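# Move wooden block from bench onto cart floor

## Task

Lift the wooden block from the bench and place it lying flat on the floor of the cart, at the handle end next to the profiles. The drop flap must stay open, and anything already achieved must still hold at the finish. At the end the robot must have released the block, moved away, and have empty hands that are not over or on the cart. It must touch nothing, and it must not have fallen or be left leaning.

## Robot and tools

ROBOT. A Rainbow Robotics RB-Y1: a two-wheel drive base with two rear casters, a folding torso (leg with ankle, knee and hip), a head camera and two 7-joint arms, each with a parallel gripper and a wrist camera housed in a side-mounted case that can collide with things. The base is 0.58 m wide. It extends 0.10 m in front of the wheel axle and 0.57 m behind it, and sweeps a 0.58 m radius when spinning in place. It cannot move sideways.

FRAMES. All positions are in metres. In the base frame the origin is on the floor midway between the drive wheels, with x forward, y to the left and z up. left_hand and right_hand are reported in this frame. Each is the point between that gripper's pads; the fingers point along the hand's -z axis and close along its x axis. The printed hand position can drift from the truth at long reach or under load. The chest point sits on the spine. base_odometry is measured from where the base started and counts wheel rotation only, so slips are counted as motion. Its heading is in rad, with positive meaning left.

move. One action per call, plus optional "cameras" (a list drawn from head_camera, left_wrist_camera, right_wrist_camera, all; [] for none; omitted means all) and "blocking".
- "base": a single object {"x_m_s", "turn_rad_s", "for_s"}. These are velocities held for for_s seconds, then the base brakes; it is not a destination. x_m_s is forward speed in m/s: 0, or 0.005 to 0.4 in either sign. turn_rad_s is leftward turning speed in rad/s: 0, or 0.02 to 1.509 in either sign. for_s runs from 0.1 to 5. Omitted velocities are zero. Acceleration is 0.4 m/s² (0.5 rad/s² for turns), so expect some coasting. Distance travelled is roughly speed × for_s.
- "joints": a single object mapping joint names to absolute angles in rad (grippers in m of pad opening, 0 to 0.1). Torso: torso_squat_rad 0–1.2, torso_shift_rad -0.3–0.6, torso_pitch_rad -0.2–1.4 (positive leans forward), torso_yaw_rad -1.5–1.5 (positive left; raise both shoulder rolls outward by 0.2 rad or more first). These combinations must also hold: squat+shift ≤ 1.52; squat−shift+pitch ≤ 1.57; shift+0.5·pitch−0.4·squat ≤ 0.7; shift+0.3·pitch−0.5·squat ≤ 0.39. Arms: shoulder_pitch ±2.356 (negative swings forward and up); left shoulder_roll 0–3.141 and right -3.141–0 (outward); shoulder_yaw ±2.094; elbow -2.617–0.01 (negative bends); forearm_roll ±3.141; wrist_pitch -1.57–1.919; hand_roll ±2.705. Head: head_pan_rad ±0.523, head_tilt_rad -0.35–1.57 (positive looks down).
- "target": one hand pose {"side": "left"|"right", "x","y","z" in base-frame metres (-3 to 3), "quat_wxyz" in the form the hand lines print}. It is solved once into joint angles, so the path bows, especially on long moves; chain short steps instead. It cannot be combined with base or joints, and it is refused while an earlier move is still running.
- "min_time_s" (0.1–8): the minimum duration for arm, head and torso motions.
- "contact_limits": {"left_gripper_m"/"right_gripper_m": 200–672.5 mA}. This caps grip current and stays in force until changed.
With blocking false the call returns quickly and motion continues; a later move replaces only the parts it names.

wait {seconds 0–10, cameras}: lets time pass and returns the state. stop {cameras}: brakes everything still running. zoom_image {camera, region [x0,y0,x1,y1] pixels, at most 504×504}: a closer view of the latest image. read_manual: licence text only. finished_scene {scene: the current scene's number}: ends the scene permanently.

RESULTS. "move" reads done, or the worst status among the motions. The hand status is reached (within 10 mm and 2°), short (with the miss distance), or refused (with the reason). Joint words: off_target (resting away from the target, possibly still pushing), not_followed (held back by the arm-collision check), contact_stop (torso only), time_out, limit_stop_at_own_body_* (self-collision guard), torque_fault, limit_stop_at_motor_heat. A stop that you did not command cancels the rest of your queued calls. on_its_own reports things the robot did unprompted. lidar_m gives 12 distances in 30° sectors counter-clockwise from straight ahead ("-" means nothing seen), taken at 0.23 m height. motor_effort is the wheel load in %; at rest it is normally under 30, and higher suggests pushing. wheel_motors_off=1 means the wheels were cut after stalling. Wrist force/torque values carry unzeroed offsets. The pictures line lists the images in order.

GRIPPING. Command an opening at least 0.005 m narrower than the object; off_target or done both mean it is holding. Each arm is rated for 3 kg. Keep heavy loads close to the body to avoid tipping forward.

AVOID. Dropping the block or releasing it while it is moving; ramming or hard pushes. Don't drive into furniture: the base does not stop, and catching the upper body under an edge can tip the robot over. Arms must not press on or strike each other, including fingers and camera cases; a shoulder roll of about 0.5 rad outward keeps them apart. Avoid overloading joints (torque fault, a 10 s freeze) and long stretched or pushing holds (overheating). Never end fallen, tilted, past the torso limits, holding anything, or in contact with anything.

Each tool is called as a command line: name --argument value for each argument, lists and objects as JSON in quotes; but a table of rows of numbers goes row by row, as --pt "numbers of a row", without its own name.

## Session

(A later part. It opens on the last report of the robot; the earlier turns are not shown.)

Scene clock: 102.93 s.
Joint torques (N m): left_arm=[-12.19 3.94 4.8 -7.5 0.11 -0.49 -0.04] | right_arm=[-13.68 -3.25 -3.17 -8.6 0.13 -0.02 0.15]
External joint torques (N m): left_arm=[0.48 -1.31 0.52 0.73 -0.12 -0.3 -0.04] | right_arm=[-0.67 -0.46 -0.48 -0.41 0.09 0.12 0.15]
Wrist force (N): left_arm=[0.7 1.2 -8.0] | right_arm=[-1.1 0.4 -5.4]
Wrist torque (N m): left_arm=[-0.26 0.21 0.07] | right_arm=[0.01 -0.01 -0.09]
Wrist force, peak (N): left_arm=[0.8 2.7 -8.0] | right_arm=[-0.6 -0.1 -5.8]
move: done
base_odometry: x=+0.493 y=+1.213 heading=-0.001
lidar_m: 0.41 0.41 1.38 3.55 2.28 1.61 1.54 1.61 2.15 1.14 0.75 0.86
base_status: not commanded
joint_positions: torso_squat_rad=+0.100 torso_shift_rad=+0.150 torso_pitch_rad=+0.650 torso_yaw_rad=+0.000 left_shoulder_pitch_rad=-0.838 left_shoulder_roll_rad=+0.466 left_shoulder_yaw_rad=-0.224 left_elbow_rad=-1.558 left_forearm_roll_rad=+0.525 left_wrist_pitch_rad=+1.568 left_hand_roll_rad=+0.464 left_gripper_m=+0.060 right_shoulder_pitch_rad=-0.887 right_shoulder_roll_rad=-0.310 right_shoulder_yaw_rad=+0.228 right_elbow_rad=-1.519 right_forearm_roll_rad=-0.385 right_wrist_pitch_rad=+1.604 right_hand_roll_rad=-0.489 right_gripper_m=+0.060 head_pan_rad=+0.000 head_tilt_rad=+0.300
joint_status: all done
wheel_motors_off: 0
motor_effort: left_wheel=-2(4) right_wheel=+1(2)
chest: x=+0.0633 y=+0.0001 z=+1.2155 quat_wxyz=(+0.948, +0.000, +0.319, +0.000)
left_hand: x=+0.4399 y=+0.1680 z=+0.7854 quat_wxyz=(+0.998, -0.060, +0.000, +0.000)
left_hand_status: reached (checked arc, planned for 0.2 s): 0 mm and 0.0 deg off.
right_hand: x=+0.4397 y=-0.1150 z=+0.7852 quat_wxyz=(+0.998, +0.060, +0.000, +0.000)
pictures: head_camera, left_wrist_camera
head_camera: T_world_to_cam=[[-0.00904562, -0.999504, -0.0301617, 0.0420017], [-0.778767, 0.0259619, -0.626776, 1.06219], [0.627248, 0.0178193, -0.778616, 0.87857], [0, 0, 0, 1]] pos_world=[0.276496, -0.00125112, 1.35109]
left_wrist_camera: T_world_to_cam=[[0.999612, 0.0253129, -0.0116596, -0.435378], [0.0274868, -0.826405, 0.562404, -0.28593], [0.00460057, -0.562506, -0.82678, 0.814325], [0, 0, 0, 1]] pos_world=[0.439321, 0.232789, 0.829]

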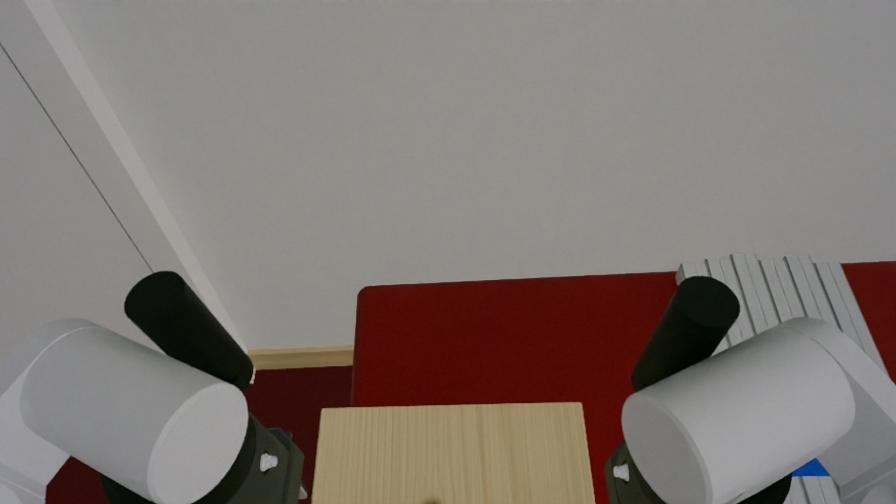

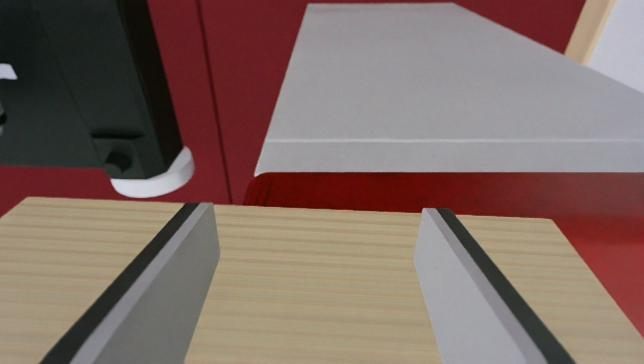

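move --target '{"side": "right", "x": 0.44, "y": -0.098, "z": 0.783, "quat_wxyz": [0.998, 0.06, 0, 0]}' --cameras '[]'

move --target '{"side": "left", "x": 0.44, "y": 0.160, "z": 0.783, "quat_wxyz": [0.998, -0.06, 0, 0]}' --cameras '["left_wrist_camera", "right_wrist_camera", "head_camera"]'

Scene clock: 106.07 s.
Joint torques (N m): left_arm=[-12.24 3.7 4.96 -7.58 0.17 -0.42 -0.11] | right_arm=[-14.12 -1.83 -2.84 -8.41 0.09 -0.05 -0.03]
External joint torques (N m): left_arm=[0.43 -1.55 0.68 0.65 -0.06 -0.23 -0.11] | right_arm=[-0.83 0.22 -0.37 -0.17 0.05 0.09 -0.03]
Wrist force (N): left_arm=[0.5 2.2 -7.3] | right_arm=[-0.5 0.1 -5.1]
Wrist torque (N m): left_arm=[-0.39 0.15 0.07] | right_arm=[-0.03 0.06 -0.09]
Wrist force, peak (N): left_arm=[0.3 3.0 -8.1] | right_arm=[-0.8 1.6 -5.6]
move: done
base_odometry: x=+0.493 y=+1.213 heading=-0.001
lidar_m: 0.40 0.41 1.38 3.56 2.28 1.62 1.53 1.61 2.16 1.14 0.75 0.88
base_status: not commanded
joint_positions: torso_squat_rad=+0.100 torso_shift_rad=+0.150 torso_pitch_rad=+0.650 torso_yaw_rad=+0.000 left_shoulder_pitch_rad=-0.838 left_shoulder_roll_rad=+0.466 left_shoulder_yaw_rad=-0.224 left_elbow_rad=-1.558 left_forearm_roll_rad=+0.525 left_wrist_pitch_rad=+1.568 left_hand_roll_rad=+0.464 left_gripper_m=+0.060 right_shoulder_pitch_rad=-0.907 right_shoulder_roll_rad=-0.279 right_shoulder_yaw_rad=+0.250 right_elbow_rad=-1.494 right_forearm_roll_rad=-0.362 right_wrist_pitch_rad=+1.596 right_hand_roll_rad=-0.513 right_gripper_m=+0.060 head_pan_rad=+0.000 head_tilt_rad=+0.300
joint_status: all done
wheel_motors_off: 0
motor_effort: left_wheel=+0(3) right_wheel=+0(3)
chest: x=+0.0633 y=+0.0001 z=+1.2155 quat_wxyz=(+0.948, +0.000, +0.319, +0.000)
left_hand: x=+0.4399 y=+0.1680 z=+0.7854 quat_wxyz=(+0.998, -0.060, +0.000, +0.000)
right_hand: x=+0.4395 y=-0.0982 z=+0.7838 quat_wxyz=(+0.998, +0.060, +0.000, +0.000)
right_hand_status: reached (checked arc, planned for 0.2 s): 1 mm and 0.1 deg off.

Scene clock: 106.93 s.
Joint torques (N m): left_arm=[-12.16 3.95 4.57 -7.31 0.13 -0.54 0.12] | right_arm=[-14.37 -1.88 -2.2 -8.55 -0.08 0.04 -0.12]
External joint torques (N m): left_arm=[0.64 -0.93 0.42 0.97 -0.1 -0.35 0.12] | right_arm=[-1.08 0.16 0.28 -0.31 -0.12 0.18 -0.12]
Wrist force (N): left_arm=[0.9 1.9 -7.2] | right_arm=[-1.0 0.0 -5.2]
Wrist torque (N m): left_arm=[-0.31 0.24 0.06] | right_arm=[0.00 -0.02 -0.08]
Wrist force, peak (N): left_arm=[1.4 2.6 -8.2] | right_arm=[-0.9 0.0 -5.7]
move: done
base_odometry: x=+0.493 y=+1.213 heading=-0.001
lidar_m: 0.40 0.41 1.39 3.55 2.28 1.62 1.54 1.62 2.15 1.13 0.74 0.87
base_status: not commanded
joint_positions: torso_squat_rad=+0.100 torso_shift_rad=+0.150 torso_pitch_rad=+0.650 torso_yaw_rad=+0.000 left_shoulder_pitch_rad=-0.848 left_shoulder_roll_rad=+0.450 left_shoulder_yaw_rad=-0.237 left_elbow_rad=-1.547 left_forearm_roll_rad=+0.512 left_wrist_pitch_rad=+1.563 left_hand_roll_rad=+0.475 left_gripper_m=+0.060 right_shoulder_pitch_rad=-0.907 right_shoulder_roll_rad=-0.279 right_shoulder_yaw_rad=+0.250 right_elbow_rad=-1.494 right_forearm_roll_rad=-0.362 right_wrist_pitch_rad=+1.596 right_hand_roll_rad=-0.513 right_gripper_m=+0.060 head_pan_rad=+0.000 head_tilt_rad=+0.300
joint_status: all done
wheel_motors_off: 0
motor_effort: left_wheel=-2(3) right_wheel=+2(3)
chest: x=+0.0633 y=+0.0001 z=+1.2155 quat_wxyz=(+0.948, +0.000, +0.319, +0.000)
left_hand: x=+0.4400 y=+0.1600 z=+0.7833 quat_wxyz=(+0.998, -0.060, +0.000, +0.000)
left_hand_status: reached (checked arc, planned for 0.1 s): 0 mm and 0.0 deg off.
right_hand: x=+0.4395 y=-0.0982 z=+0.7838 quat_wxyz=(+0.998, +0.060, +0.000, +0.000)
pictures: head_camera, left_wrist_camera, right_wrist_camera
head_camera: T_world_to_cam=[[-0.00904562, -0.999504, -0.0301617, 0.0420017], [-0.778767, 0.0259619, -0.626776, 1.06219], [0.627248, 0.0178193, -0.778616, 0.87857], [0, 0, 0, 1]] pos_world=[0.276496, -0.00125112, 1.35109]
left_wrist_camera: T_world_to_cam=[[0.999611, 0.025369, -0.0115813, -0.435377], [0.0274885, -0.826326, 0.562521, -0.291479], [0.00470071, -0.562621, -0.826702, 0.808005], [0, 0, 0, 1]] pos_world=[0.439422, 0.224789, 0.8269]
right_wrist_camera: T_world_to_cam=[[-0.99919, -0.0264589, -0.030328, 0.459086], [-0.0394395, 0.79392, 0.606741, -0.353131], [0.00802427, 0.607446, -0.794321, 0.750891], [0, 0, 0, 1]] pos_world=[0.438762, -0.163621, 0.82463]

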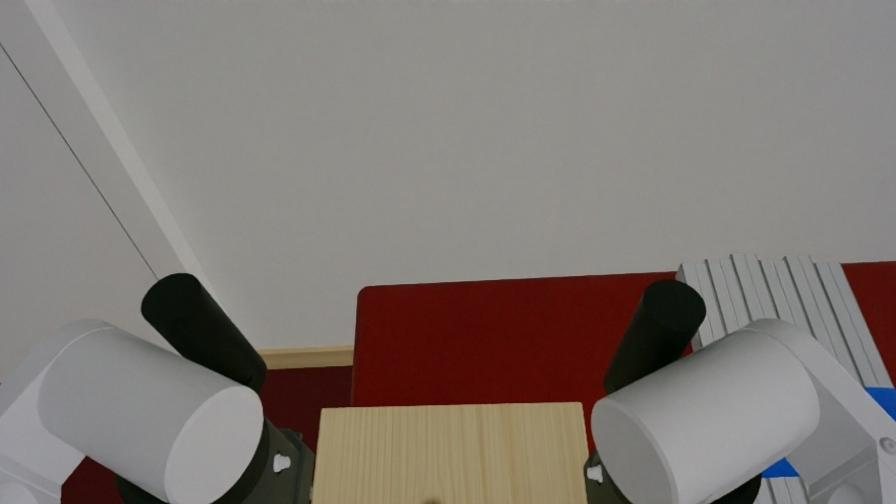

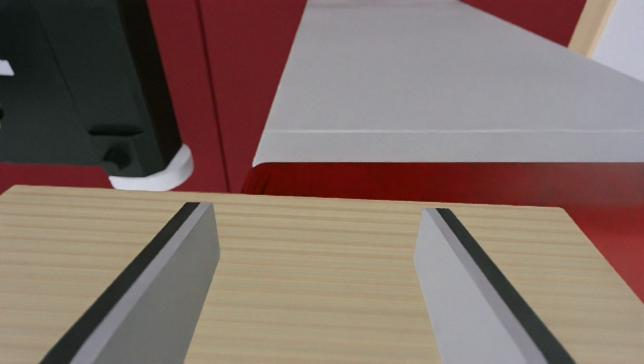

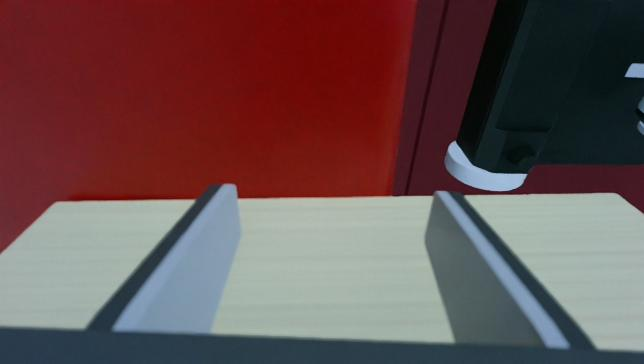

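move --target '{"side": "right", "x": 0.44, "y": -0.089, "z": 0.778, "quat_wxyz": [0.998, 0.06, 0, 0]}' --cameras '[]'

move --target '{"side": "left", "x": 0.44, "y": 0.155, "z": 0.778, "quat_wxyz": [0.998, -0.06, 0, 0]}' --cameras '[]'

move --target '{"side": "right", "x": 0.44, "y": -0.084, "z": 0.778, "quat_wxyz": [0.998, 0.06, 0, 0]}' --cameras '[]'

move --target '{"side": "left", "x": 0.44, "y": 0.150, "z": 0.778, "quat_wxyz": [0.998, -0.06, 0, 0]}'

Scene clock: 111.33 s.
Joint torques (N m): left_arm=[-12.4 0.76 3.99 -8.07 1.52 -0.85 0] | right_arm=[-16.53 5.36 -0.26 -9.88 -2.07 -1.93 -0.44]
External joint torques (N m): left_arm=[0.41 -4.14 -0.17 0.21 1.28 -0.66 0] | right_arm=[-3.07 7.03 2.08 -1.63 -2.11 -1.78 -0.44]
Wrist force (N): left_arm=[2.0 8.1 -6.4] | right_arm=[-2.8 -13.8 1.9]
Wrist torque (N m): left_arm=[-0.13 0.26 -0.14] | right_arm=[0.30 0.19 0.45]
Wrist force, peak (N): left_arm=[2.3 10.3 -5.5] | right_arm=[-2.4 -16.5 3.4]
move: done
base_odometry: x=+0.493 y=+1.213 heading=-0.001
lidar_m: 0.40 0.40 1.38 3.55 2.27 1.62 1.55 1.60 2.15 1.13 0.75 0.87
base_status: not commanded
joint_positions: torso_squat_rad=+0.100 torso_shift_rad=+0.150 torso_pitch_rad=+0.650 torso_yaw_rad=+0.000 left_shoulder_pitch_rad=-0.848 left_shoulder_roll_rad=+0.451 left_shoulder_yaw_rad=-0.237 left_elbow_rad=-1.546 left_forearm_roll_rad=+0.512 left_wrist_pitch_rad=+1.563 left_hand_roll_rad=+0.475 left_gripper_m=+0.060 right_shoulder_pitch_rad=-0.919 right_shoulder_roll_rad=-0.262 right_shoulder_yaw_rad=+0.263 right_elbow_rad=-1.459 right_forearm_roll_rad=-0.348 right_wrist_pitch_rad=+1.576 right_hand_roll_rad=-0.522 right_gripper_m=+0.060 head_pan_rad=+0.000 head_tilt_rad=+0.300
joint_status: all done
wheel_motors_off: 0
motor_effort: left_wheel=-3(3) right_wheel=+3(5)
chest: x=+0.0633 y=+0.0000 z=+1.2155 quat_wxyz=(+0.948, +0.000, +0.319, +0.000)
left_hand: x=+0.4401 y=+0.1604 z=+0.7833 quat_wxyz=(+0.998, -0.060, +0.000, +0.000)
right_hand: x=+0.4396 y=-0.0906 z=+0.7783 quat_wxyz=(+0.998, +0.059, +0.000, +0.000)
right_hand_status: reached (checked arc, planned for 0.2 s): 2 mm and 0.1 deg off.

Scene clock: 111.87 s.
Joint torques (N m): left_arm=[-14.54 -10.42 -0.22 -9.39 5.24 -4.37 0.77] | right_arm=[-16.76 8.15 -0.46 -11.51 -3.43 -2.73 -0.49]
External joint torques (N m): left_arm=[-1.66 -15.14 -4.3 -1.11 5.01 -4.18 0.77] | right_arm=[-3.3 9.84 1.89 -3.26 -3.47 -2.59 -0.49]
Wrist force (N): left_arm=[-1.3 31.1 11.8] | right_arm=[-3.0 -20.3 -0.7]
Wrist torque (N m): left_arm=[-0.82 0.88 -1.00] | right_arm=[0.34 0.13 0.70]
Wrist force, peak (N): left_arm=[-1.9 35.7 14.2] | right_arm=[-3.7 -23.6 -1.4]
move: done
base_odometry: x=+0.493 y=+1.213 heading=-0.001
lidar_m: 0.40 0.42 1.37 3.56 2.28 1.62 1.54 1.60 2.16 1.14 0.75 0.87
base_status: not commanded
joint_positions: torso_squat_rad=+0.100 torso_shift_rad=+0.150 torso_pitch_rad=+0.649 torso_yaw_rad=+0.000 left_shoulder_pitch_rad=-0.853 left_shoulder_roll_rad=+0.441 left_shoulder_yaw_rad=-0.245 left_elbow_rad=-1.524 left_forearm_roll_rad=+0.500 left_wrist_pitch_rad=+1.548 left_hand_roll_rad=+0.477 left_gripper_m=+0.060 right_shoulder_pitch_rad=-0.919 right_shoulder_roll_rad=-0.262 right_shoulder_yaw_rad=+0.263 right_elbow_rad=-1.459 right_forearm_roll_rad=-0.347 right_wrist_pitch_rad=+1.576 right_hand_roll_rad=-0.522 right_gripper_m=+0.060 head_pan_rad=+0.000 head_tilt_rad=+0.300
joint_status: all done
wheel_motors_off: 0
motor_effort: left_wheel=+1(4) right_wheel=+2(4)
chest: x=+0.0630 y=+0.0001 z=+1.2156 quat_wxyz=(+0.948, +0.000, +0.319, +0.000)
left_hand: x=+0.4402 y=+0.1578 z=+0.7785 quat_wxyz=(+0.998, -0.058, -0.001, +0.001)
left_hand_status: reached (checked arc, planned for 0.2 s): 3 mm and 0.3 deg off.
right_hand: x=+0.4395 y=-0.0910 z=+0.7783 quat_wxyz=(+0.998, +0.058, +0.000, +0.000)

Scene clock: 112.40 s.
Joint torques (N m): left_arm=[-14.74 -13.16 -1.47 -10.85 6.84 -4.77 0.96] | right_arm=[-21.45 20.88 2.37 -13.39 -6.93 -6.76 -1.47]
External joint torques (N m): left_arm=[-1.84 -17.9 -5.55 -2.57 6.62 -4.58 0.96] | right_arm=[-7.87 22.44 4.68 -5.15 -6.97 -6.62 -1.47]
Wrist force (N): left_arm=[0.4 35.4 9.8] | right_arm=[-9.2 -45.4 14.9]
Wrist torque (N m): left_arm=[-0.58 0.80 -1.16] | right_arm=[1.08 0.53 1.66]
Wrist force, peak (N): left_arm=[0.9 40.0 8.8] | right_arm=[-9.8 -51.8 16.5]
move: done
base_odometry: x=+0.493 y=+1.213 heading=-0.001
lidar_m: 0.41 0.40 1.39 3.55 2.28 1.62 1.55 1.60 2.15 1.13 0.74 0.85
base_status: not commanded
joint_positions: torso_squat_rad=+0.100 torso_shift_rad=+0.150 torso_pitch_rad=+0.649 torso_yaw_rad=+0.000 left_shoulder_pitch_rad=-0.853 left_shoulder_roll_rad=+0.442 left_shoulder_yaw_rad=-0.245 left_elbow_rad=-1.524 left_forearm_roll_rad=+0.500 left_wrist_pitch_rad=+1.549 left_hand_roll_rad=+0.477 left_gripper_m=+0.060 right_shoulder_pitch_rad=-0.927 right_shoulder_roll_rad=-0.255 right_shoulder_yaw_rad=+0.268 right_elbow_rad=-1.445 right_forearm_roll_rad=-0.340 right_wrist_pitch_rad=+1.573 right_hand_roll_rad=-0.528 right_gripper_m=+0.060 head_pan_rad=+0.000 head_tilt_rad=+0.300
joint_status: all done
wheel_motors_off: 0
motor_effort: left_wheel=+0(2) right_wheel=+4(8)
chest: x=+0.0628 y=+0.0001 z=+1.2157 quat_wxyz=(+0.948, +0.000, +0.319, +0.000)
left_hand: x=+0.4402 y=+0.1583 z=+0.7786 quat_wxyz=(+0.998, -0.057, -0.001, +0.001)
right_hand: x=+0.4398 y=-0.0885 z=+0.7773 quat_wxyz=(+0.998, +0.056, +0.000, -0.002)
right_hand_status: reached (checked arc, planned for 0.1 s): 5 mm and 0.5 deg off.

Scene clock: 112.93 s.
Joint torques (N m): left_arm=[-17.89 -24.86 -6.06 -13.16 10.91 -8.39 1.87] | right_arm=[-21.46 24.33 2.77 -14.74 -8.23 -7.26 -1.61]
External joint torques (N m): left_arm=[-4.89 -29.46 -10.1 -4.86 10.7 -8.21 1.87] | right_arm=[-7.87 25.91 5.09 -6.5 -8.29 -7.13 -1.61]
Wrist force (N): left_arm=[-3.3 59.5 22.8] | right_arm=[-8.2 -51.0 12.4]
Wrist torque (N m): left_arm=[-0.98 1.23 -2.07] | right_arm=[1.17 0.46 1.83]
Wrist force, peak (N): left_arm=[-3.2 65.5 26.9] | right_arm=[-7.5 -54.7 11.5]
move: done
base_odometry: x=+0.493 y=+1.213 heading=-0.001
lidar_m: 0.40 0.41 1.39 3.55 2.27 1.63 1.54 1.59 2.16 1.13 0.74 0.86
base_status: not commanded
joint_positions: torso_squat_rad=+0.100 torso_shift_rad=+0.149 torso_pitch_rad=+0.649 torso_yaw_rad=+0.000 left_shoulder_pitch_rad=-0.860 left_shoulder_roll_rad=+0.435 left_shoulder_yaw_rad=-0.251 left_elbow_rad=-1.516 left_forearm_roll_rad=+0.492 left_wrist_pitch_rad=+1.549 left_hand_roll_rad=+0.484 left_gripper_m=+0.060 right_shoulder_pitch_rad=-0.927 right_shoulder_roll_rad=-0.256 right_shoulder_yaw_rad=+0.268 right_elbow_rad=-1.445 right_forearm_roll_rad=-0.340 right_wrist_pitch_rad=+1.573 right_hand_roll_rad=-0.528 right_gripper_m=+0.060 head_pan_rad=+0.000 head_tilt_rad=+0.300
joint_status: all done
wheel_motors_off: 0
motor_effort: left_wheel=+1(2) right_wheel=+5(7)
chest: x=+0.0626 y=+0.0001 z=+1.2158 quat_wxyz=(+0.948, +0.000, +0.319, +0.000)
left_hand: x=+0.4405 y=+0.1557 z=+0.7780 quat_wxyz=(+0.998, -0.055, +0.000, +0.002)
left_hand_status: reached (checked arc, planned for 0.1 s): 6 mm and 0.6 deg off.
right_hand: x=+0.4399 y=-0.0890 z=+0.7773 quat_wxyz=(+0.998, +0.055, +0.000, -0.002)
pictures: head_camera, left_wrist_camera, right_wrist_camera
head_camera: T_world_to_cam=[[-0.00888411, -0.9995, -0.0303314, 0.0421959], [-0.777966, 0.0259656, -0.627769, 1.06298], [0.628243, 0.0180197, -0.777808, 0.878233], [0, 0, 0, 1]] pos_world=[0.275596, -0.00125161, 1.35168]
left_wrist_camera: T_world_to_cam=[[0.999494, 0.0297323, -0.0112989, -0.436754], [0.0310126, -0.832085, 0.55378, -0.285952], [0.00706346, -0.55385, -0.832586, 0.803361], [0, 0, 0, 1]] pos_world=[0.439727, 0.219991, 0.822287]
right_wrist_camera: T_world_to_cam=[[-0.999336, -0.0227272, -0.0284614, 0.458468], [-0.0352508, 0.800109, 0.598818, -0.351685], [0.00916277, 0.599424, -0.800379, 0.743643], [0, 0, 0, 1]] pos_world=[0.438952, -0.153951, 0.818841]

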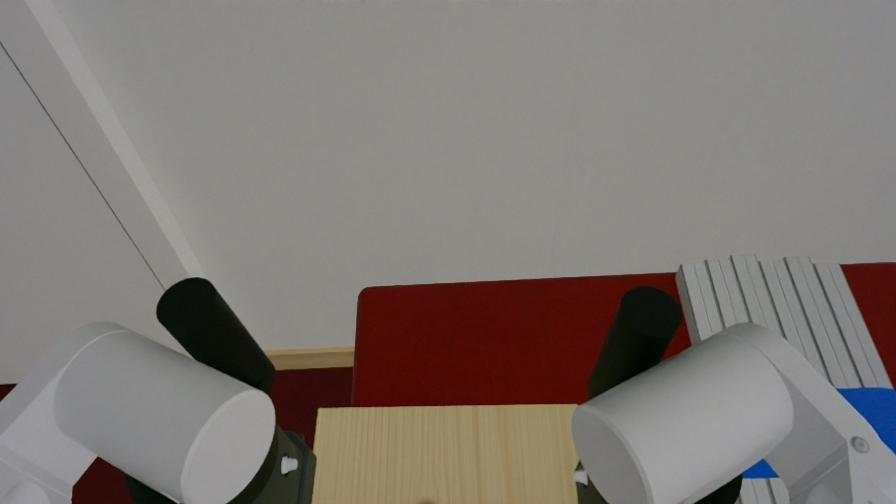

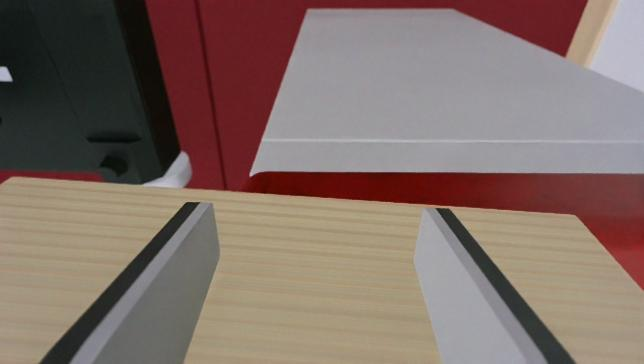

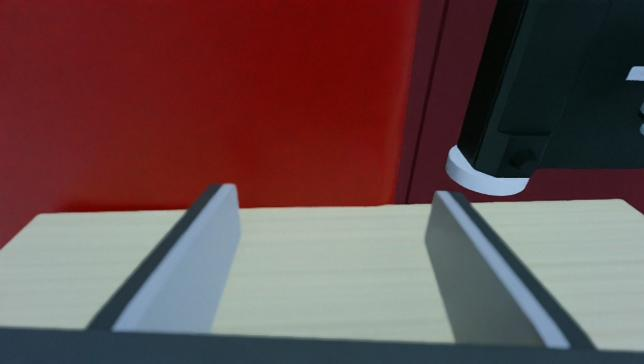

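move --joints '{"torso_pitch_rad": 0.55}' --min_time_s 1.5

Scene clock: 116.37 s.
Joint torques (N m): left_arm=[-24.33 -20.85 -2.32 -18.29 10.94 -6.07 1.97] | right_arm=[-26.82 24.08 2.6 -19.01 -9.23 -5.78 -1.6]
External joint torques (N m): left_arm=[-9.61 -25.88 -6.81 -9.95 10.82 -5.71 1.98] | right_arm=[-11.57 26.24 5.36 -10.69 -9.37 -5.48 -1.61]
Wrist force (N): left_arm=[1.4 51.2 -13.6] | right_arm=[-3.1 -48.2 -10.8]
Wrist torque (N m): left_arm=[-0.40 0.05 -1.69] | right_arm=[0.65 -0.26 1.69]
Wrist force, peak (N): left_arm=[-3.4 60.5 23.1] | right_arm=[-7.6 -51.2 12.5]
move: done
base_odometry: x=+0.493 y=+1.213 heading=-0.001
lidar_m: 0.40 0.41 1.37 3.56 2.27 1.61 1.54 1.61 2.14 1.12 0.74 0.86
base_status: not commanded
joint_positions: torso_squat_rad=+0.100 torso_shift_rad=+0.150 torso_pitch_rad=+0.551 torso_yaw_rad=+0.000 left_shoulder_pitch_rad=-0.858 left_shoulder_roll_rad=+0.434 left_shoulder_yaw_rad=-0.252 left_elbow_rad=-1.515 left_forearm_roll_rad=+0.492 left_wrist_pitch_rad=+1.548 left_hand_roll_rad=+0.484 left_gripper_m=+0.060 right_shoulder_pitch_rad=-0.926 right_shoulder_roll_rad=-0.256 right_shoulder_yaw_rad=+0.268 right_elbow_rad=-1.443 right_forearm_roll_rad=-0.340 right_wrist_pitch_rad=+1.573 right_hand_roll_rad=-0.528 right_gripper_m=+0.060 head_pan_rad=+0.000 head_tilt_rad=+0.300
joint_status: all done
wheel_motors_off: 0
motor_effort: left_wheel=-1(2) right_wheel=+2(6)
chest: x=+0.0382 y=+0.0001 z=+1.2328 quat_wxyz=(+0.962, +0.000, +0.272, +0.000)
left_hand: x=+0.4563 y=+0.1555 z=+0.8332 quat_wxyz=(+0.997, -0.055, -0.048, -0.001)
right_hand: x=+0.4561 y=-0.0895 z=+0.8327 quat_wxyz=(+0.997, +0.055, -0.048, +0.001)
pictures: head_camera, left_wrist_camera, right_wrist_camera
head_camera: T_world_to_cam=[[-0.00601641, -0.9995, -0.03105, 0.0432972], [-0.712856, 0.0260625, -0.700826, 1.14222], [0.701285, 0.0179177, -0.712656, 0.823621], [0, 0, 0, 1]] pos_world=[0.236906, -0.00125107, 1.3888]
left_wrist_camera: T_world_to_cam=[[0.995987, 0.0298208, 0.0843872, -0.529949], [-0.0220583, -0.831989, 0.554353, -0.293466], [0.0867405, -0.55399, -0.827993, 0.808946], [0, 0, 0, 1]] pos_world=[0.45118, 0.219791, 0.877206]
right_wrist_camera: T_world_to_cam=[[-0.991939, -0.022137, -0.124765, 0.553185], [-0.092338, 0.800568, 0.592084, -0.352278], [0.086776, 0.598832, -0.796159, 0.749161], [0, 0, 0, 1]] pos_world=[0.451188, -0.154353, 0.874048]

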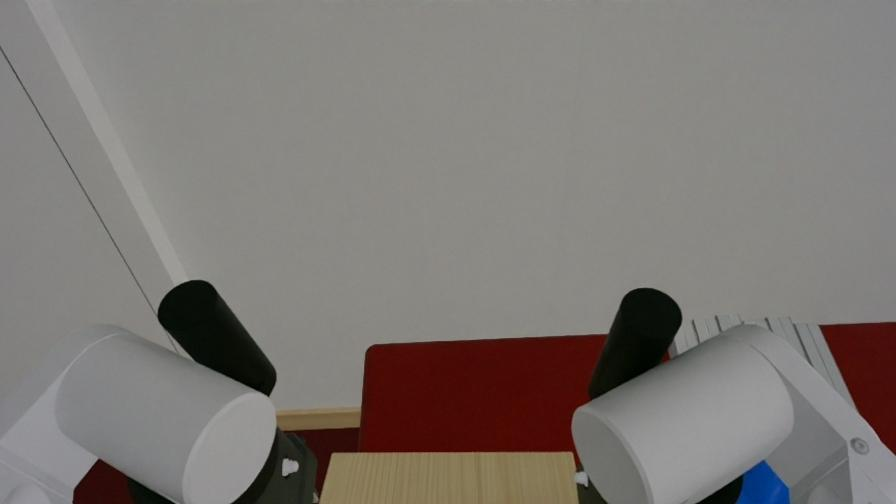

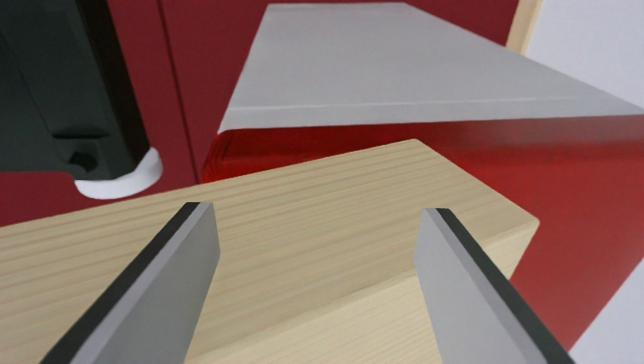

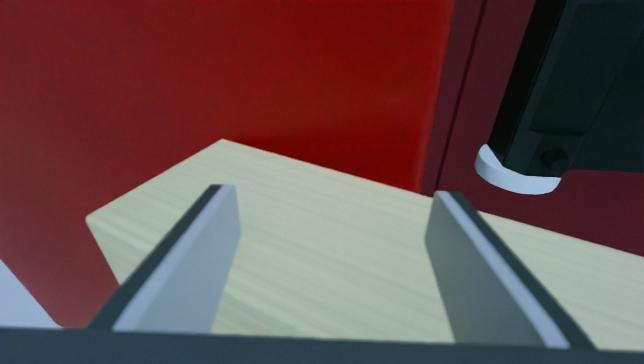

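move --joints '{"torso_pitch_rad": 0.65}' --min_time_s 2

Scene clock: 132.10 s.
Joint torques (N m): left_arm=[-18.61 -22.36 -4.07 -13.35 9.9 -8.82 1.98] | right_arm=[-23.94 26.21 3.02 -15.42 -8.99 -8.71 -1.82]
External joint torques (N m): left_arm=[-5.6 -26.94 -8.1 -5.06 9.68 -8.63 1.98] | right_arm=[-10.36 27.81 5.34 -7.18 -9.04 -8.58 -1.82]
Wrist force (N): left_arm=[-7.7 54.9 27.3] | right_arm=[-12.1 -55.6 21.0]
Wrist torque (N m): left_arm=[-1.08 1.37 -2.00] | right_arm=[1.28 0.70 2.13]
Wrist force, peak (N): left_arm=[-7.5 55.5 28.0] | right_arm=[-12.2 -56.5 21.6]
move: done
base_odometry: x=+0.493 y=+1.213 heading=-0.001
lidar_m: 0.40 0.40 1.37 3.56 2.28 1.62 1.53 1.60 2.15 1.13 0.74 0.85
base_status: not commanded
joint_positions: torso_squat_rad=+0.100 torso_shift_rad=+0.149 torso_pitch_rad=+0.648 torso_yaw_rad=+0.000 left_shoulder_pitch_rad=-0.859 left_shoulder_roll_rad=+0.434 left_shoulder_yaw_rad=-0.251 left_elbow_rad=-1.516 left_forearm_roll_rad=+0.492 left_wrist_pitch_rad=+1.549 left_hand_roll_rad=+0.484 left_gripper_m=+0.060 right_shoulder_pitch_rad=-0.926 right_shoulder_roll_rad=-0.257 right_shoulder_yaw_rad=+0.268 right_elbow_rad=-1.444 right_forearm_roll_rad=-0.340 right_wrist_pitch_rad=+1.574 right_hand_roll_rad=-0.528 right_gripper_m=+0.060 head_pan_rad=+0.000 head_tilt_rad=+0.300
joint_status: all done
wheel_motors_off: 0
motor_effort: left_wheel=+0(1) right_wheel=+3(5)
chest: x=+0.0622 y=+0.0001 z=+1.2160 quat_wxyz=(+0.948, +0.000, +0.318, +0.000)
left_hand: x=+0.4402 y=+0.1553 z=+0.7783 quat_wxyz=(+0.998, -0.055, +0.000, +0.002)
right_hand: x=+0.4396 y=-0.0896 z=+0.7775 quat_wxyz=(+0.998, +0.055, +0.000, -0.002)
pictures: head_camera, left_wrist_camera, right_wrist_camera
head_camera: T_world_to_cam=[[-0.00900061, -0.9995, -0.0303223, 0.0422216], [-0.777474, 0.0260645, -0.628374, 1.06354], [0.62885, 0.017919, -0.77732, 0.877887], [0, 0, 0, 1]] pos_world=[0.275196, -0.00125106, 1.35198]
left_wrist_camera: T_world_to_cam=[[0.999508, 0.0292812, -0.0112603, -0.436278], [0.0306107, -0.831701, 0.554379, -0.286839], [0.00686764, -0.55445, -0.832188, 0.803283], [0, 0, 0, 1]] pos_world=[0.439327, 0.219591, 0.822588]
right_wrist_camera: T_world_to_cam=[[-0.999345, -0.0223956, -0.0284225, 0.458088], [-0.0349527, 0.800717, 0.598022, -0.350862], [0.00936532, 0.598624, -0.800975, 0.744465], [0, 0, 0, 1]] pos_world=[0.438552, -0.154455, 0.819141]

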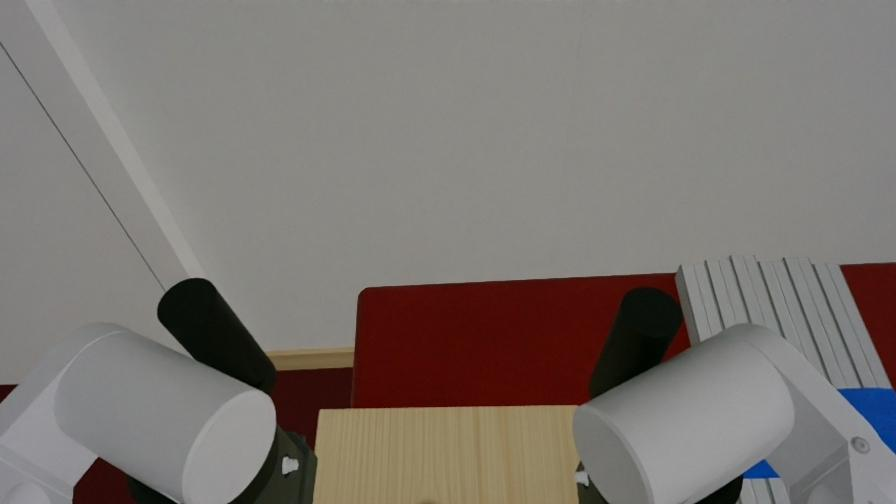

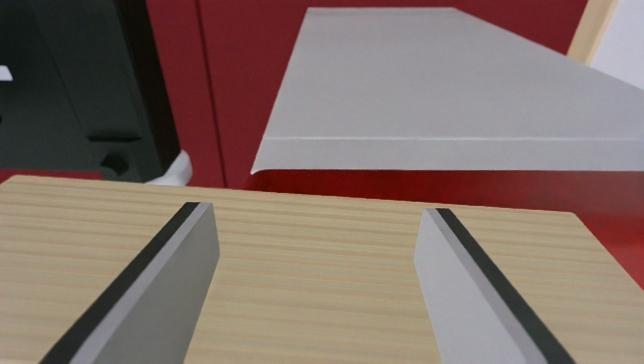

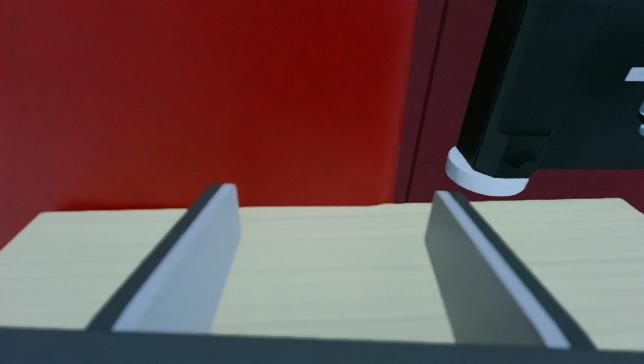

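move --target '{"side": "left", "x": 0.435, "y": 0.18, "z": 0.779, "quat_wxyz": [1, -0.015, 0, 0]}' --cameras '[]'

move --target '{"side": "right", "x": 0.435, "y": -0.112, "z": 0.779, "quat_wxyz": [1, 0.015, 0, 0]}' --cameras '[]'

move --joints '{"left_gripper_m": 0.09, "right_gripper_m": 0.09}'

Scene clock: 138.27 s.
Joint torques (N m): left_arm=[-12.21 3.26 4.03 -8.32 0.32 -0.69 0.16] | right_arm=[-16.42 5.44 -0.02 -10.27 -1.61 -1.05 -0.33]
External joint torques (N m): left_arm=[0.41 -1.85 -0.26 -0.2 0.24 -0.58 0.16] | right_arm=[-2.84 6.9 2.25 -2.01 -1.65 -0.91 -0.33]
Wrist force (N): left_arm=[0.8 0.9 -7.2] | right_arm=[-0.6 -8.2 -0.9]
Wrist torque (N m): left_arm=[-0.23 0.17 0.08] | right_arm=[0.09 0.17 -0.02]
Wrist force, peak (N): left_arm=[-7.7 55.5 28.5] | right_arm=[-11.8 -56.7 22.1]
move: done
base_odometry: x=+0.493 y=+1.213 heading=-0.001
lidar_m: 0.39 0.41 1.39 3.55 2.27 1.62 1.54 1.61 2.15 1.13 0.74 0.86
base_status: not commanded
joint_positions: torso_squat_rad=+0.100 torso_shift_rad=+0.150 torso_pitch_rad=+0.650 torso_yaw_rad=+0.000 left_shoulder_pitch_rad=-0.843 left_shoulder_roll_rad=+0.468 left_shoulder_yaw_rad=-0.267 left_elbow_rad=-1.546 left_forearm_roll_rad=+0.452 left_wrist_pitch_rad=+1.585 left_hand_roll_rad=+0.499 left_gripper_m=+0.060 right_shoulder_pitch_rad=-0.928 right_shoulder_roll_rad=-0.252 right_shoulder_yaw_rad=+0.269 right_elbow_rad=-1.446 right_forearm_roll_rad=-0.342 right_wrist_pitch_rad=+1.572 right_hand_roll_rad=-0.528 right_gripper_m=+0.060 head_pan_rad=+0.000 head_tilt_rad=+0.300
joint_status: all done
wheel_motors_off: 0
motor_effort: left_wheel=-3(5) right_wheel=+2(15)
chest: x=+0.0632 y=+0.0000 z=+1.2156 quat_wxyz=(+0.948, +0.000, +0.319, +0.000)
left_hand: x=+0.4360 y=+0.1796 z=+0.7777 quat_wxyz=(+1.000, -0.016, +0.001, +0.000)
left_hand_status: reached (checked arc, planned for 0.2 s): 2 mm and 0.2 deg off.
right_hand: x=+0.4400 y=-0.0855 z=+0.7776 quat_wxyz=(+0.998, +0.059, +0.000, -0.001)

Scene clock: 138.90 s.
Joint torques (N m): left_arm=[-12.15 3.44 4.47 -8.12 0.19 -0.5 0.28] | right_arm=[-13.1 -1.15 -1.45 -9.12 -0.07 -0.19 -0.12]
External joint torques (N m): left_arm=[0.47 -1.67 0.18 0 0.12 -0.39 0.28] | right_arm=[0.1 0.86 1.12 -1 -0.26 -0.13 -0.12]
Wrist force (N): left_arm=[0.9 0.8 -7.0] | right_arm=[0.1 0.7 -5.0]
Wrist torque (N m): left_arm=[-0.25 0.17 0.06] | right_arm=[-0.07 0.11 -0.04]
Wrist force, peak (N): left_arm=[1.2 0.9 -8.0] | right_arm=[-1.1 -7.9 -2.3]
move: done
base_odometry: x=+0.493 y=+1.213 heading=-0.001
lidar_m: 0.40 0.40 1.39 3.55 2.28 1.62 1.54 1.61 2.14 1.13 0.75 0.86
base_status: not commanded
joint_positions: torso_squat_rad=+0.100 torso_shift_rad=+0.150 torso_pitch_rad=+0.650 torso_yaw_rad=+0.000 left_shoulder_pitch_rad=-0.843 left_shoulder_roll_rad=+0.468 left_shoulder_yaw_rad=-0.267 left_elbow_rad=-1.546 left_forearm_roll_rad=+0.452 left_wrist_pitch_rad=+1.585 left_hand_roll_rad=+0.499 left_gripper_m=+0.060 right_shoulder_pitch_rad=-0.908 right_shoulder_roll_rad=-0.287 right_shoulder_yaw_rad=+0.291 right_elbow_rad=-1.491 right_forearm_roll_rad=-0.297 right_wrist_pitch_rad=+1.627 right_hand_roll_rad=-0.547 right_gripper_m=+0.060 head_pan_rad=+0.000 head_tilt_rad=+0.300
joint_status: all done
wheel_motors_off: 0
motor_effort: left_wheel=-1(4) right_wheel=+1(4)
chest: x=+0.0633 y=+0.0001 z=+1.2155 quat_wxyz=(+0.948, +0.000, +0.319, +0.000)
left_hand: x=+0.4359 y=+0.1795 z=+0.7776 quat_wxyz=(+1.000, -0.016, +0.001, +0.000)
right_hand: x=+0.4351 y=-0.1120 z=+0.7789 quat_wxyz=(+1.000, +0.015, +0.000, +0.000)
right_hand_status: reached (checked arc, planned for 0.2 s): 0 mm and 0.0 deg off.

Scene clock: 139.73 s.
Joint torques (N m): left_arm=[-11.63 3.34 4.25 -8.1 0.23 -0.6 0.23] | right_arm=[-13.17 -1.3 -1.55 -9.21 -0.12 -0.04 -0.17]
External joint torques (N m): left_arm=[0.99 -1.77 -0.04 0.02 0.16 -0.49 0.23] | right_arm=[0.03 0.71 1.02 -1.09 -0.31 0.02 -0.17]
Wrist force (N): left_arm=[0.4 0.9 -7.5] | right_arm=[-0.6 0.7 -5.6]
Wrist torque (N m): left_arm=[-0.24 0.14 0.08] | right_arm=[-0.06 0.06 -0.07]
Wrist force, peak (N): left_arm=[1.4 1.1 -7.8] | right_arm=[-0.3 1.0 -5.8]
move: done
base_odometry: x=+0.493 y=+1.213 heading=-0.001
lidar_m: 0.40 0.40 1.38 3.55 2.26 1.62 1.54 1.60 2.13 1.15 0.75 0.86
base_status: not commanded
joint_positions: torso_squat_rad=+0.100 torso_shift_rad=+0.150 torso_pitch_rad=+0.650 torso_yaw_rad=+0.000 left_shoulder_pitch_rad=-0.843 left_shoulder_roll_rad=+0.468 left_shoulder_yaw_rad=-0.267 left_elbow_rad=-1.546 left_forearm_roll_rad=+0.452 left_wrist_pitch_rad=+1.585 left_hand_roll_rad=+0.499 left_gripper_m=+0.090 right_shoulder_pitch_rad=-0.908 right_shoulder_roll_rad=-0.287 right_shoulder_yaw_rad=+0.291 right_elbow_rad=-1.491 right_forearm_roll_rad=-0.297 right_wrist_pitch_rad=+1.627 right_hand_roll_rad=-0.547 right_gripper_m=+0.090 head_pan_rad=+0.000 head_tilt_rad=+0.300
joint_status: all done
wheel_motors_off: 0
motor_effort: left_wheel=-2(2) right_wheel=+1(3)
chest: x=+0.0633 y=+0.0001 z=+1.2155 quat_wxyz=(+0.948, +0.000, +0.319, +0.000)
left_hand: x=+0.4359 y=+0.1795 z=+0.7776 quat_wxyz=(+1.000, -0.016, +0.001, +0.000)
right_hand: x=+0.4351 y=-0.1120 z=+0.7789 quat_wxyz=(+1.000, +0.015, +0.000, +0.000)
pictures: head_camera, left_wrist_camera, right_wrist_camera
head_camera: T_world_to_cam=[[-0.0091204, -0.999501, -0.0302253, 0.0421087], [-0.778679, 0.0260625, -0.626881, 1.06231], [0.627356, 0.0178184, -0.778529, 0.878422], [0, 0, 0, 1]] pos_world=[0.276496, -0.00125082, 1.35109]
left_wrist_camera: T_world_to_cam=[[0.99956, 0.0270308, -0.0122286, -0.431612], [0.0295645, -0.873083, 0.486674, -0.205502], [0.00247862, -0.486822, -0.873498, 0.838072], [0, 0, 0, 1]] pos_world=[0.435421, 0.240238, 0.826788]
right_wrist_camera: T_world_to_cam=[[-0.999249, -0.0278799, -0.0269285, 0.451328], [-0.0379397, 0.845772, 0.532193, -0.276236], [0.00793785, 0.532815, -0.846194, 0.787566], [0, 0, 0, 1]] pos_world=[0.434257, -0.173411, 0.825598]

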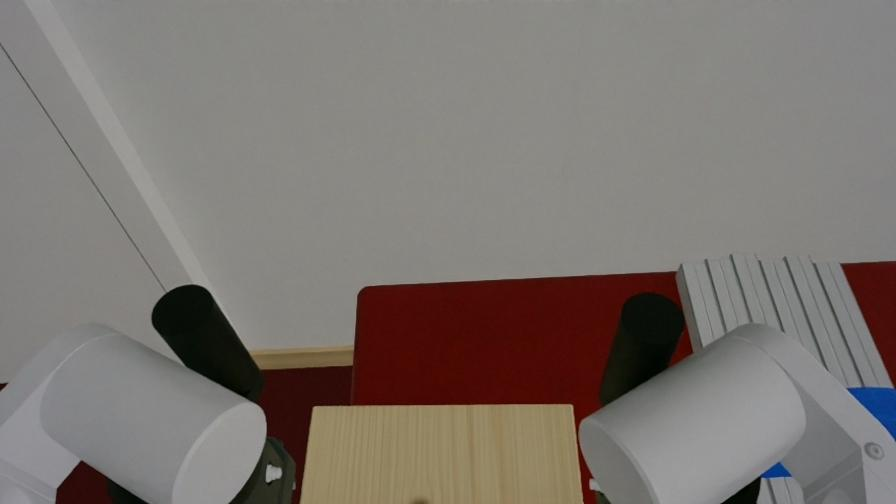

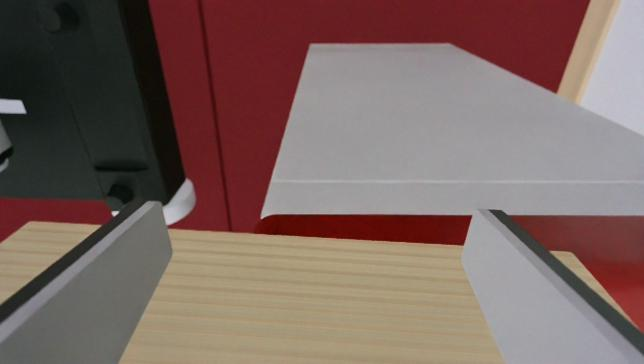

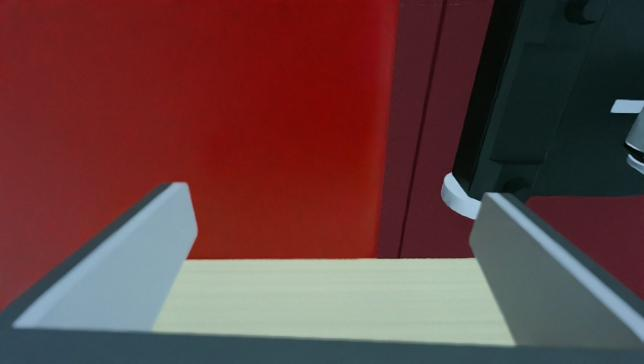

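move --target '{"side": "left", "x": 0.428, "y": 0.166, "z": 0.778, "quat_wxyz": [1, -0.015, 0, 0]}' --cameras '[]'

move --target '{"side": "right", "x": 0.428, "y": -0.088, "z": 0.778, "quat_wxyz": [1, 0.015, 0, 0]}' --cameras '[]'

move --target '{"side": "left", "x": 0.428, "y": 0.158, "z": 0.778, "quat_wxyz": [1, -0.015, 0, 0]}' --cameras '[]'

move --target '{"side": "right", "x": 0.428, "y": -0.081, "z": 0.778, "quat_wxyz": [1, 0.015, 0, 0]}'

Scene clock: 144.20 s.
Joint torques (N m): left_arm=[-11.6 2.93 4.16 -8.16 0.14 -0.26 0.13] | right_arm=[-13.37 -1.48 -1.82 -8.97 -0.11 0.08 -0.04]
External joint torques (N m): left_arm=[0.77 -1.44 0.07 0.06 0.06 -0.15 0.13] | right_arm=[-0.18 0.52 0.75 -0.85 -0.3 0.14 -0.04]
Wrist force (N): left_arm=[1.0 2.9 -7.5] | right_arm=[-0.9 1.0 -5.3]
Wrist torque (N m): left_arm=[-0.30 0.22 0.03] | right_arm=[-0.09 -0.02 -0.06]
Wrist force, peak (N): left_arm=[1.5 2.2 -8.5] | right_arm=[-0.4 1.6 -5.9]
move: done
base_odometry: x=+0.493 y=+1.213 heading=-0.001
lidar_m: 0.40 0.41 1.37 3.55 2.28 1.62 1.54 1.61 2.14 1.13 0.75 0.87
base_status: not commanded
joint_positions: torso_squat_rad=+0.100 torso_shift_rad=+0.150 torso_pitch_rad=+0.650 torso_yaw_rad=+0.000 left_shoulder_pitch_rad=-0.832 left_shoulder_roll_rad=+0.446 left_shoulder_yaw_rad=-0.290 left_elbow_rad=-1.577 left_forearm_roll_rad=+0.428 left_wrist_pitch_rad=+1.597 left_hand_roll_rad=+0.531 left_gripper_m=+0.090 right_shoulder_pitch_rad=-0.908 right_shoulder_roll_rad=-0.287 right_shoulder_yaw_rad=+0.291 right_elbow_rad=-1.491 right_forearm_roll_rad=-0.297 right_wrist_pitch_rad=+1.627 right_hand_roll_rad=-0.547 right_gripper_m=+0.090 head_pan_rad=+0.000 head_tilt_rad=+0.300
joint_status: all done
wheel_motors_off: 0
motor_effort: left_wheel=+0(2) right_wheel=+0(5)
chest: x=+0.0633 y=+0.0001 z=+1.2155 quat_wxyz=(+0.948, +0.000, +0.319, +0.000)
left_hand: x=+0.4283 y=+0.1661 z=+0.7781 quat_wxyz=(+1.000, -0.016, +0.000, +0.000)
left_hand_status: reached (checked arc, planned for 0.2 s): 0 mm and 0.1 deg off.
right_hand: x=+0.4351 y=-0.1120 z=+0.7789 quat_wxyz=(+1.000, +0.015, +0.000, +0.000)

Scene clock: 145.00 s.
Joint torques (N m): left_arm=[-11.65 2.53 4.53 -8.13 0.22 -0.54 0] | right_arm=[-14.09 0.55 -1.8 -8.9 -0.1 -0.19 0.01]
External joint torques (N m): left_arm=[0.72 -1.85 0.44 0.09 0.14 -0.43 0] | right_arm=[-0.9 1.4 0.45 -0.7 -0.29 -0.13 0.01]
Wrist force (N): left_arm=[0.2 3.8 -7.2] | right_arm=[-0.3 -1.0 -5.5]
Wrist torque (N m): left_arm=[-0.37 0.26 -0.02] | right_arm=[-0.12 0.08 -0.11]
Wrist force, peak (N): left_arm=[1.8 3.8 -7.5] | right_arm=[-1.5 3.0 -6.2]
move: done
base_odometry: x=+0.493 y=+1.213 heading=-0.001
lidar_m: 0.41 0.41 1.39 3.57 2.26 1.63 1.55 1.60 2.14 1.14 0.75 0.86
base_status: not commanded
joint_positions: torso_squat_rad=+0.100 torso_shift_rad=+0.150 torso_pitch_rad=+0.650 torso_yaw_rad=+0.000 left_shoulder_pitch_rad=-0.832 left_shoulder_roll_rad=+0.446 left_shoulder_yaw_rad=-0.290 left_elbow_rad=-1.577 left_forearm_roll_rad=+0.428 left_wrist_pitch_rad=+1.597 left_hand_roll_rad=+0.531 left_gripper_m=+0.090 right_shoulder_pitch_rad=-0.916 right_shoulder_roll_rad=-0.243 right_shoulder_yaw_rad=+0.325 right_elbow_rad=-1.488 right_forearm_roll_rad=-0.264 right_wrist_pitch_rad=+1.630 right_hand_roll_rad=-0.588 right_gripper_m=+0.090 head_pan_rad=+0.000 head_tilt_rad=+0.300
joint_status: all done
wheel_motors_off: 0
motor_effort: left_wheel=-1(2) right_wheel=+2(3)
chest: x=+0.0633 y=+0.0001 z=+1.2155 quat_wxyz=(+0.948, +0.000, +0.319, +0.000)
left_hand: x=+0.4283 y=+0.1662 z=+0.7781 quat_wxyz=(+1.000, -0.016, +0.000, +0.000)
right_hand: x=+0.4279 y=-0.0885 z=+0.7789 quat_wxyz=(+1.000, +0.016, +0.000, +0.000)
right_hand_status: reached (checked arc, planned for 0.2 s): 1 mm and 0.1 deg off.

Scene clock: 145.57 s.
Joint torques (N m): left_arm=[-16.37 -10.24 0.5 -11.76 5.17 -4.58 1.33] | right_arm=[-16.49 10.23 -0.95 -12.18 -3.84 -2.72 -0.81]
External joint torques (N m): left_arm=[-3.9 -14.32 -3.5 -3.52 5.11 -4.47 1.33] | right_arm=[-3.31 11.13 1.31 -3.99 -4.04 -2.67 -0.81]
Wrist force (N): left_arm=[-1.4 30.7 -1.8] | right_arm=[-0.8 -22.0 -4.5]
Wrist torque (N m): left_arm=[-0.56 0.55 -1.52] | right_arm=[0.28 0.08 1.11]
Wrist force, peak (N): left_arm=[-2.4 40.1 -0.2] | right_arm=[-1.0 -30.8 -6.3]
move: done
base_odometry: x=+0.493 y=+1.213 heading=-0.001
lidar_m: 0.40 0.40 1.39 3.55 2.27 1.62 1.54 1.61 2.15 1.12 0.73 0.86
base_status: not commanded
joint_positions: torso_squat_rad=+0.100 torso_shift_rad=+0.150 torso_pitch_rad=+0.650 torso_yaw_rad=+0.000 left_shoulder_pitch_rad=-0.840 left_shoulder_roll_rad=+0.434 left_shoulder_yaw_rad=-0.301 left_elbow_rad=-1.572 left_forearm_roll_rad=+0.414 left_wrist_pitch_rad=+1.602 left_hand_roll_rad=+0.545 left_gripper_m=+0.090 right_shoulder_pitch_rad=-0.915 right_shoulder_roll_rad=-0.246 right_shoulder_yaw_rad=+0.325 right_elbow_rad=-1.487 right_forearm_roll_rad=-0.263 right_wrist_pitch_rad=+1.631 right_hand_roll_rad=-0.587 right_gripper_m=+0.090 head_pan_rad=+0.000 head_tilt_rad=+0.300
joint_status: all done
wheel_motors_off: 0
motor_effort: left_wheel=+1(1) right_wheel=+0(2)
chest: x=+0.0633 y=+0.0001 z=+1.2155 quat_wxyz=(+0.948, +0.000, +0.319, +0.000)
left_hand: x=+0.4280 y=+0.1608 z=+0.7778 quat_wxyz=(+1.000, -0.013, +0.000, +0.001)
left_hand_status: reached (checked arc, planned for 0.1 s): 3 mm and 0.3 deg off.
right_hand: x=+0.4279 y=-0.0904 z=+0.7784 quat_wxyz=(+1.000, +0.014, +0.000, +0.000)

Scene clock: 146.10 s.
Joint torques (N m): left_arm=[-17.6 -17.2 -1.08 -14.68 8.31 -5.58 2.03] | right_arm=[-22.14 25.34 3.17 -15.64 -8.07 -7.68 -2.39]
External joint torques (N m): left_arm=[-5.13 -21.33 -5.09 -6.45 8.26 -5.48 2.03] | right_arm=[-8.82 26.01 5.37 -7.46 -8.27 -7.64 -2.39]
Wrist force (N): left_arm=[0.7 44.8 -3.7] | right_arm=[-7.2 -52.4 5.6]
Wrist torque (N m): left_arm=[-0.72 0.33 -2.16] | right_arm=[1.03 0.33 2.60]
Wrist force, peak (N): left_arm=[1.8 49.0 -4.3] | right_arm=[-8.3 -59.0 6.5]
move: done
base_odometry: x=+0.493 y=+1.213 heading=-0.001
lidar_m: 0.41 0.41 1.37 3.55 2.27 1.63 1.54 1.60 2.14 1.14 0.76 0.87
base_status: not commanded
joint_positions: torso_squat_rad=+0.100 torso_shift_rad=+0.150 torso_pitch_rad=+0.650 torso_yaw_rad=+0.000 left_shoulder_pitch_rad=-0.840 left_shoulder_roll_rad=+0.436 left_shoulder_yaw_rad=-0.301 left_elbow_rad=-1.572 left_forearm_roll_rad=+0.413 left_wrist_pitch_rad=+1.602 left_hand_roll_rad=+0.545 left_gripper_m=+0.090 right_shoulder_pitch_rad=-0.926 right_shoulder_roll_rad=-0.235 right_shoulder_yaw_rad=+0.333 right_elbow_rad=-1.468 right_forearm_roll_rad=-0.252 right_wrist_pitch_rad=+1.629 right_hand_roll_rad=-0.598 right_gripper_m=+0.090 head_pan_rad=+0.000 head_tilt_rad=+0.300
joint_status: all done
wheel_motors_off: 0
motor_effort: left_wheel=-2(2) right_wheel=+5(9)
chest: x=+0.0631 y=+0.0000 z=+1.2156 quat_wxyz=(+0.948, +0.000, +0.319, +0.000)
left_hand: x=+0.4280 y=+0.1620 z=+0.7777 quat_wxyz=(+1.000, -0.011, +0.000, +0.001)
right_hand: x=+0.4278 y=-0.0864 z=+0.7770 quat_wxyz=(+1.000, +0.010, +0.001, -0.002)
right_hand_status: reached (checked arc, planned for 0.2 s): 5 mm and 0.6 deg off.
pictures: head_camera, left_wrist_camera, right_wrist_camera
head_camera: T_world_to_cam=[[-0.00917407, -0.999503, -0.0301458, 0.0420175], [-0.778589, 0.026057, -0.626993, 1.06234], [0.627467, 0.0177192, -0.778442, 0.878477], [0, 0, 0, 1]] pos_world=[0.276296, -0.00125058, 1.35119]
left_wrist_camera: T_world_to_cam=[[0.999528, 0.0290665, -0.00997193, -0.425332], [0.0302913, -0.877347, 0.4789, -0.21419], [0.0051711, -0.478975, -0.877813, 0.83052], [0, 0, 0, 1]] pos_world=[0.427324, 0.222242, 0.827375]
right_wrist_camera: T_world_to_cam=[[-0.999365, -0.0251043, -0.0252973, 0.443728], [-0.0346433, 0.850929, 0.524137, -0.291834], [0.00836816, 0.52468, -0.851258, 0.775353], [0, 0, 0, 1]] pos_world=[0.426848, -0.147343, 0.824211]

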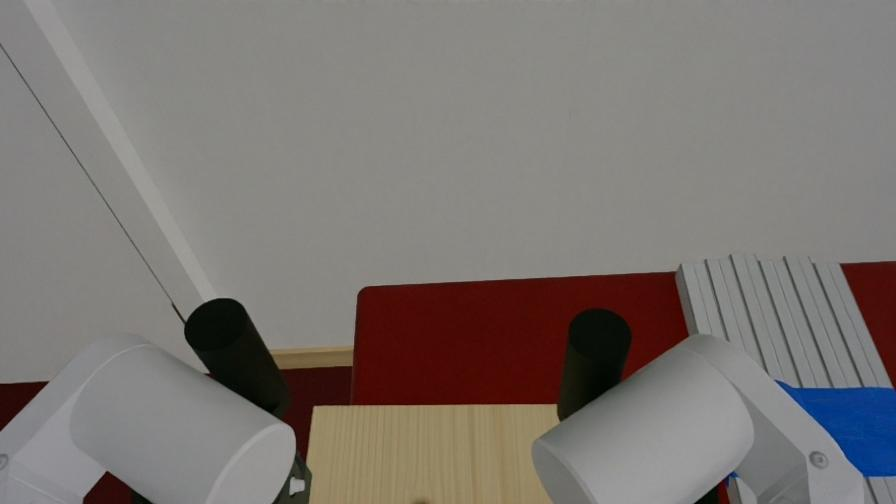

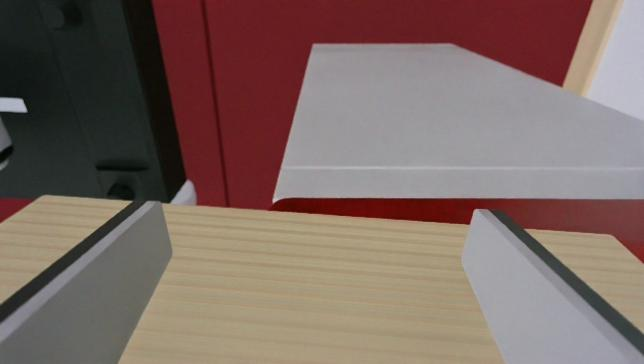

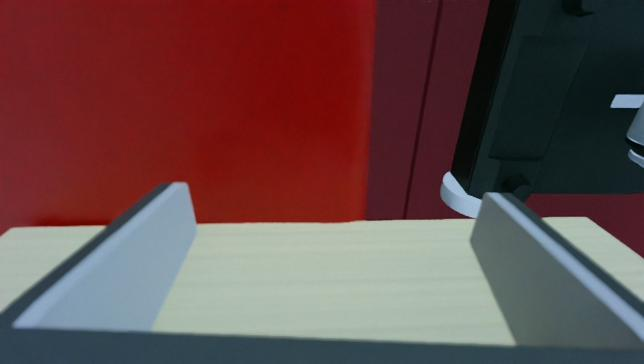

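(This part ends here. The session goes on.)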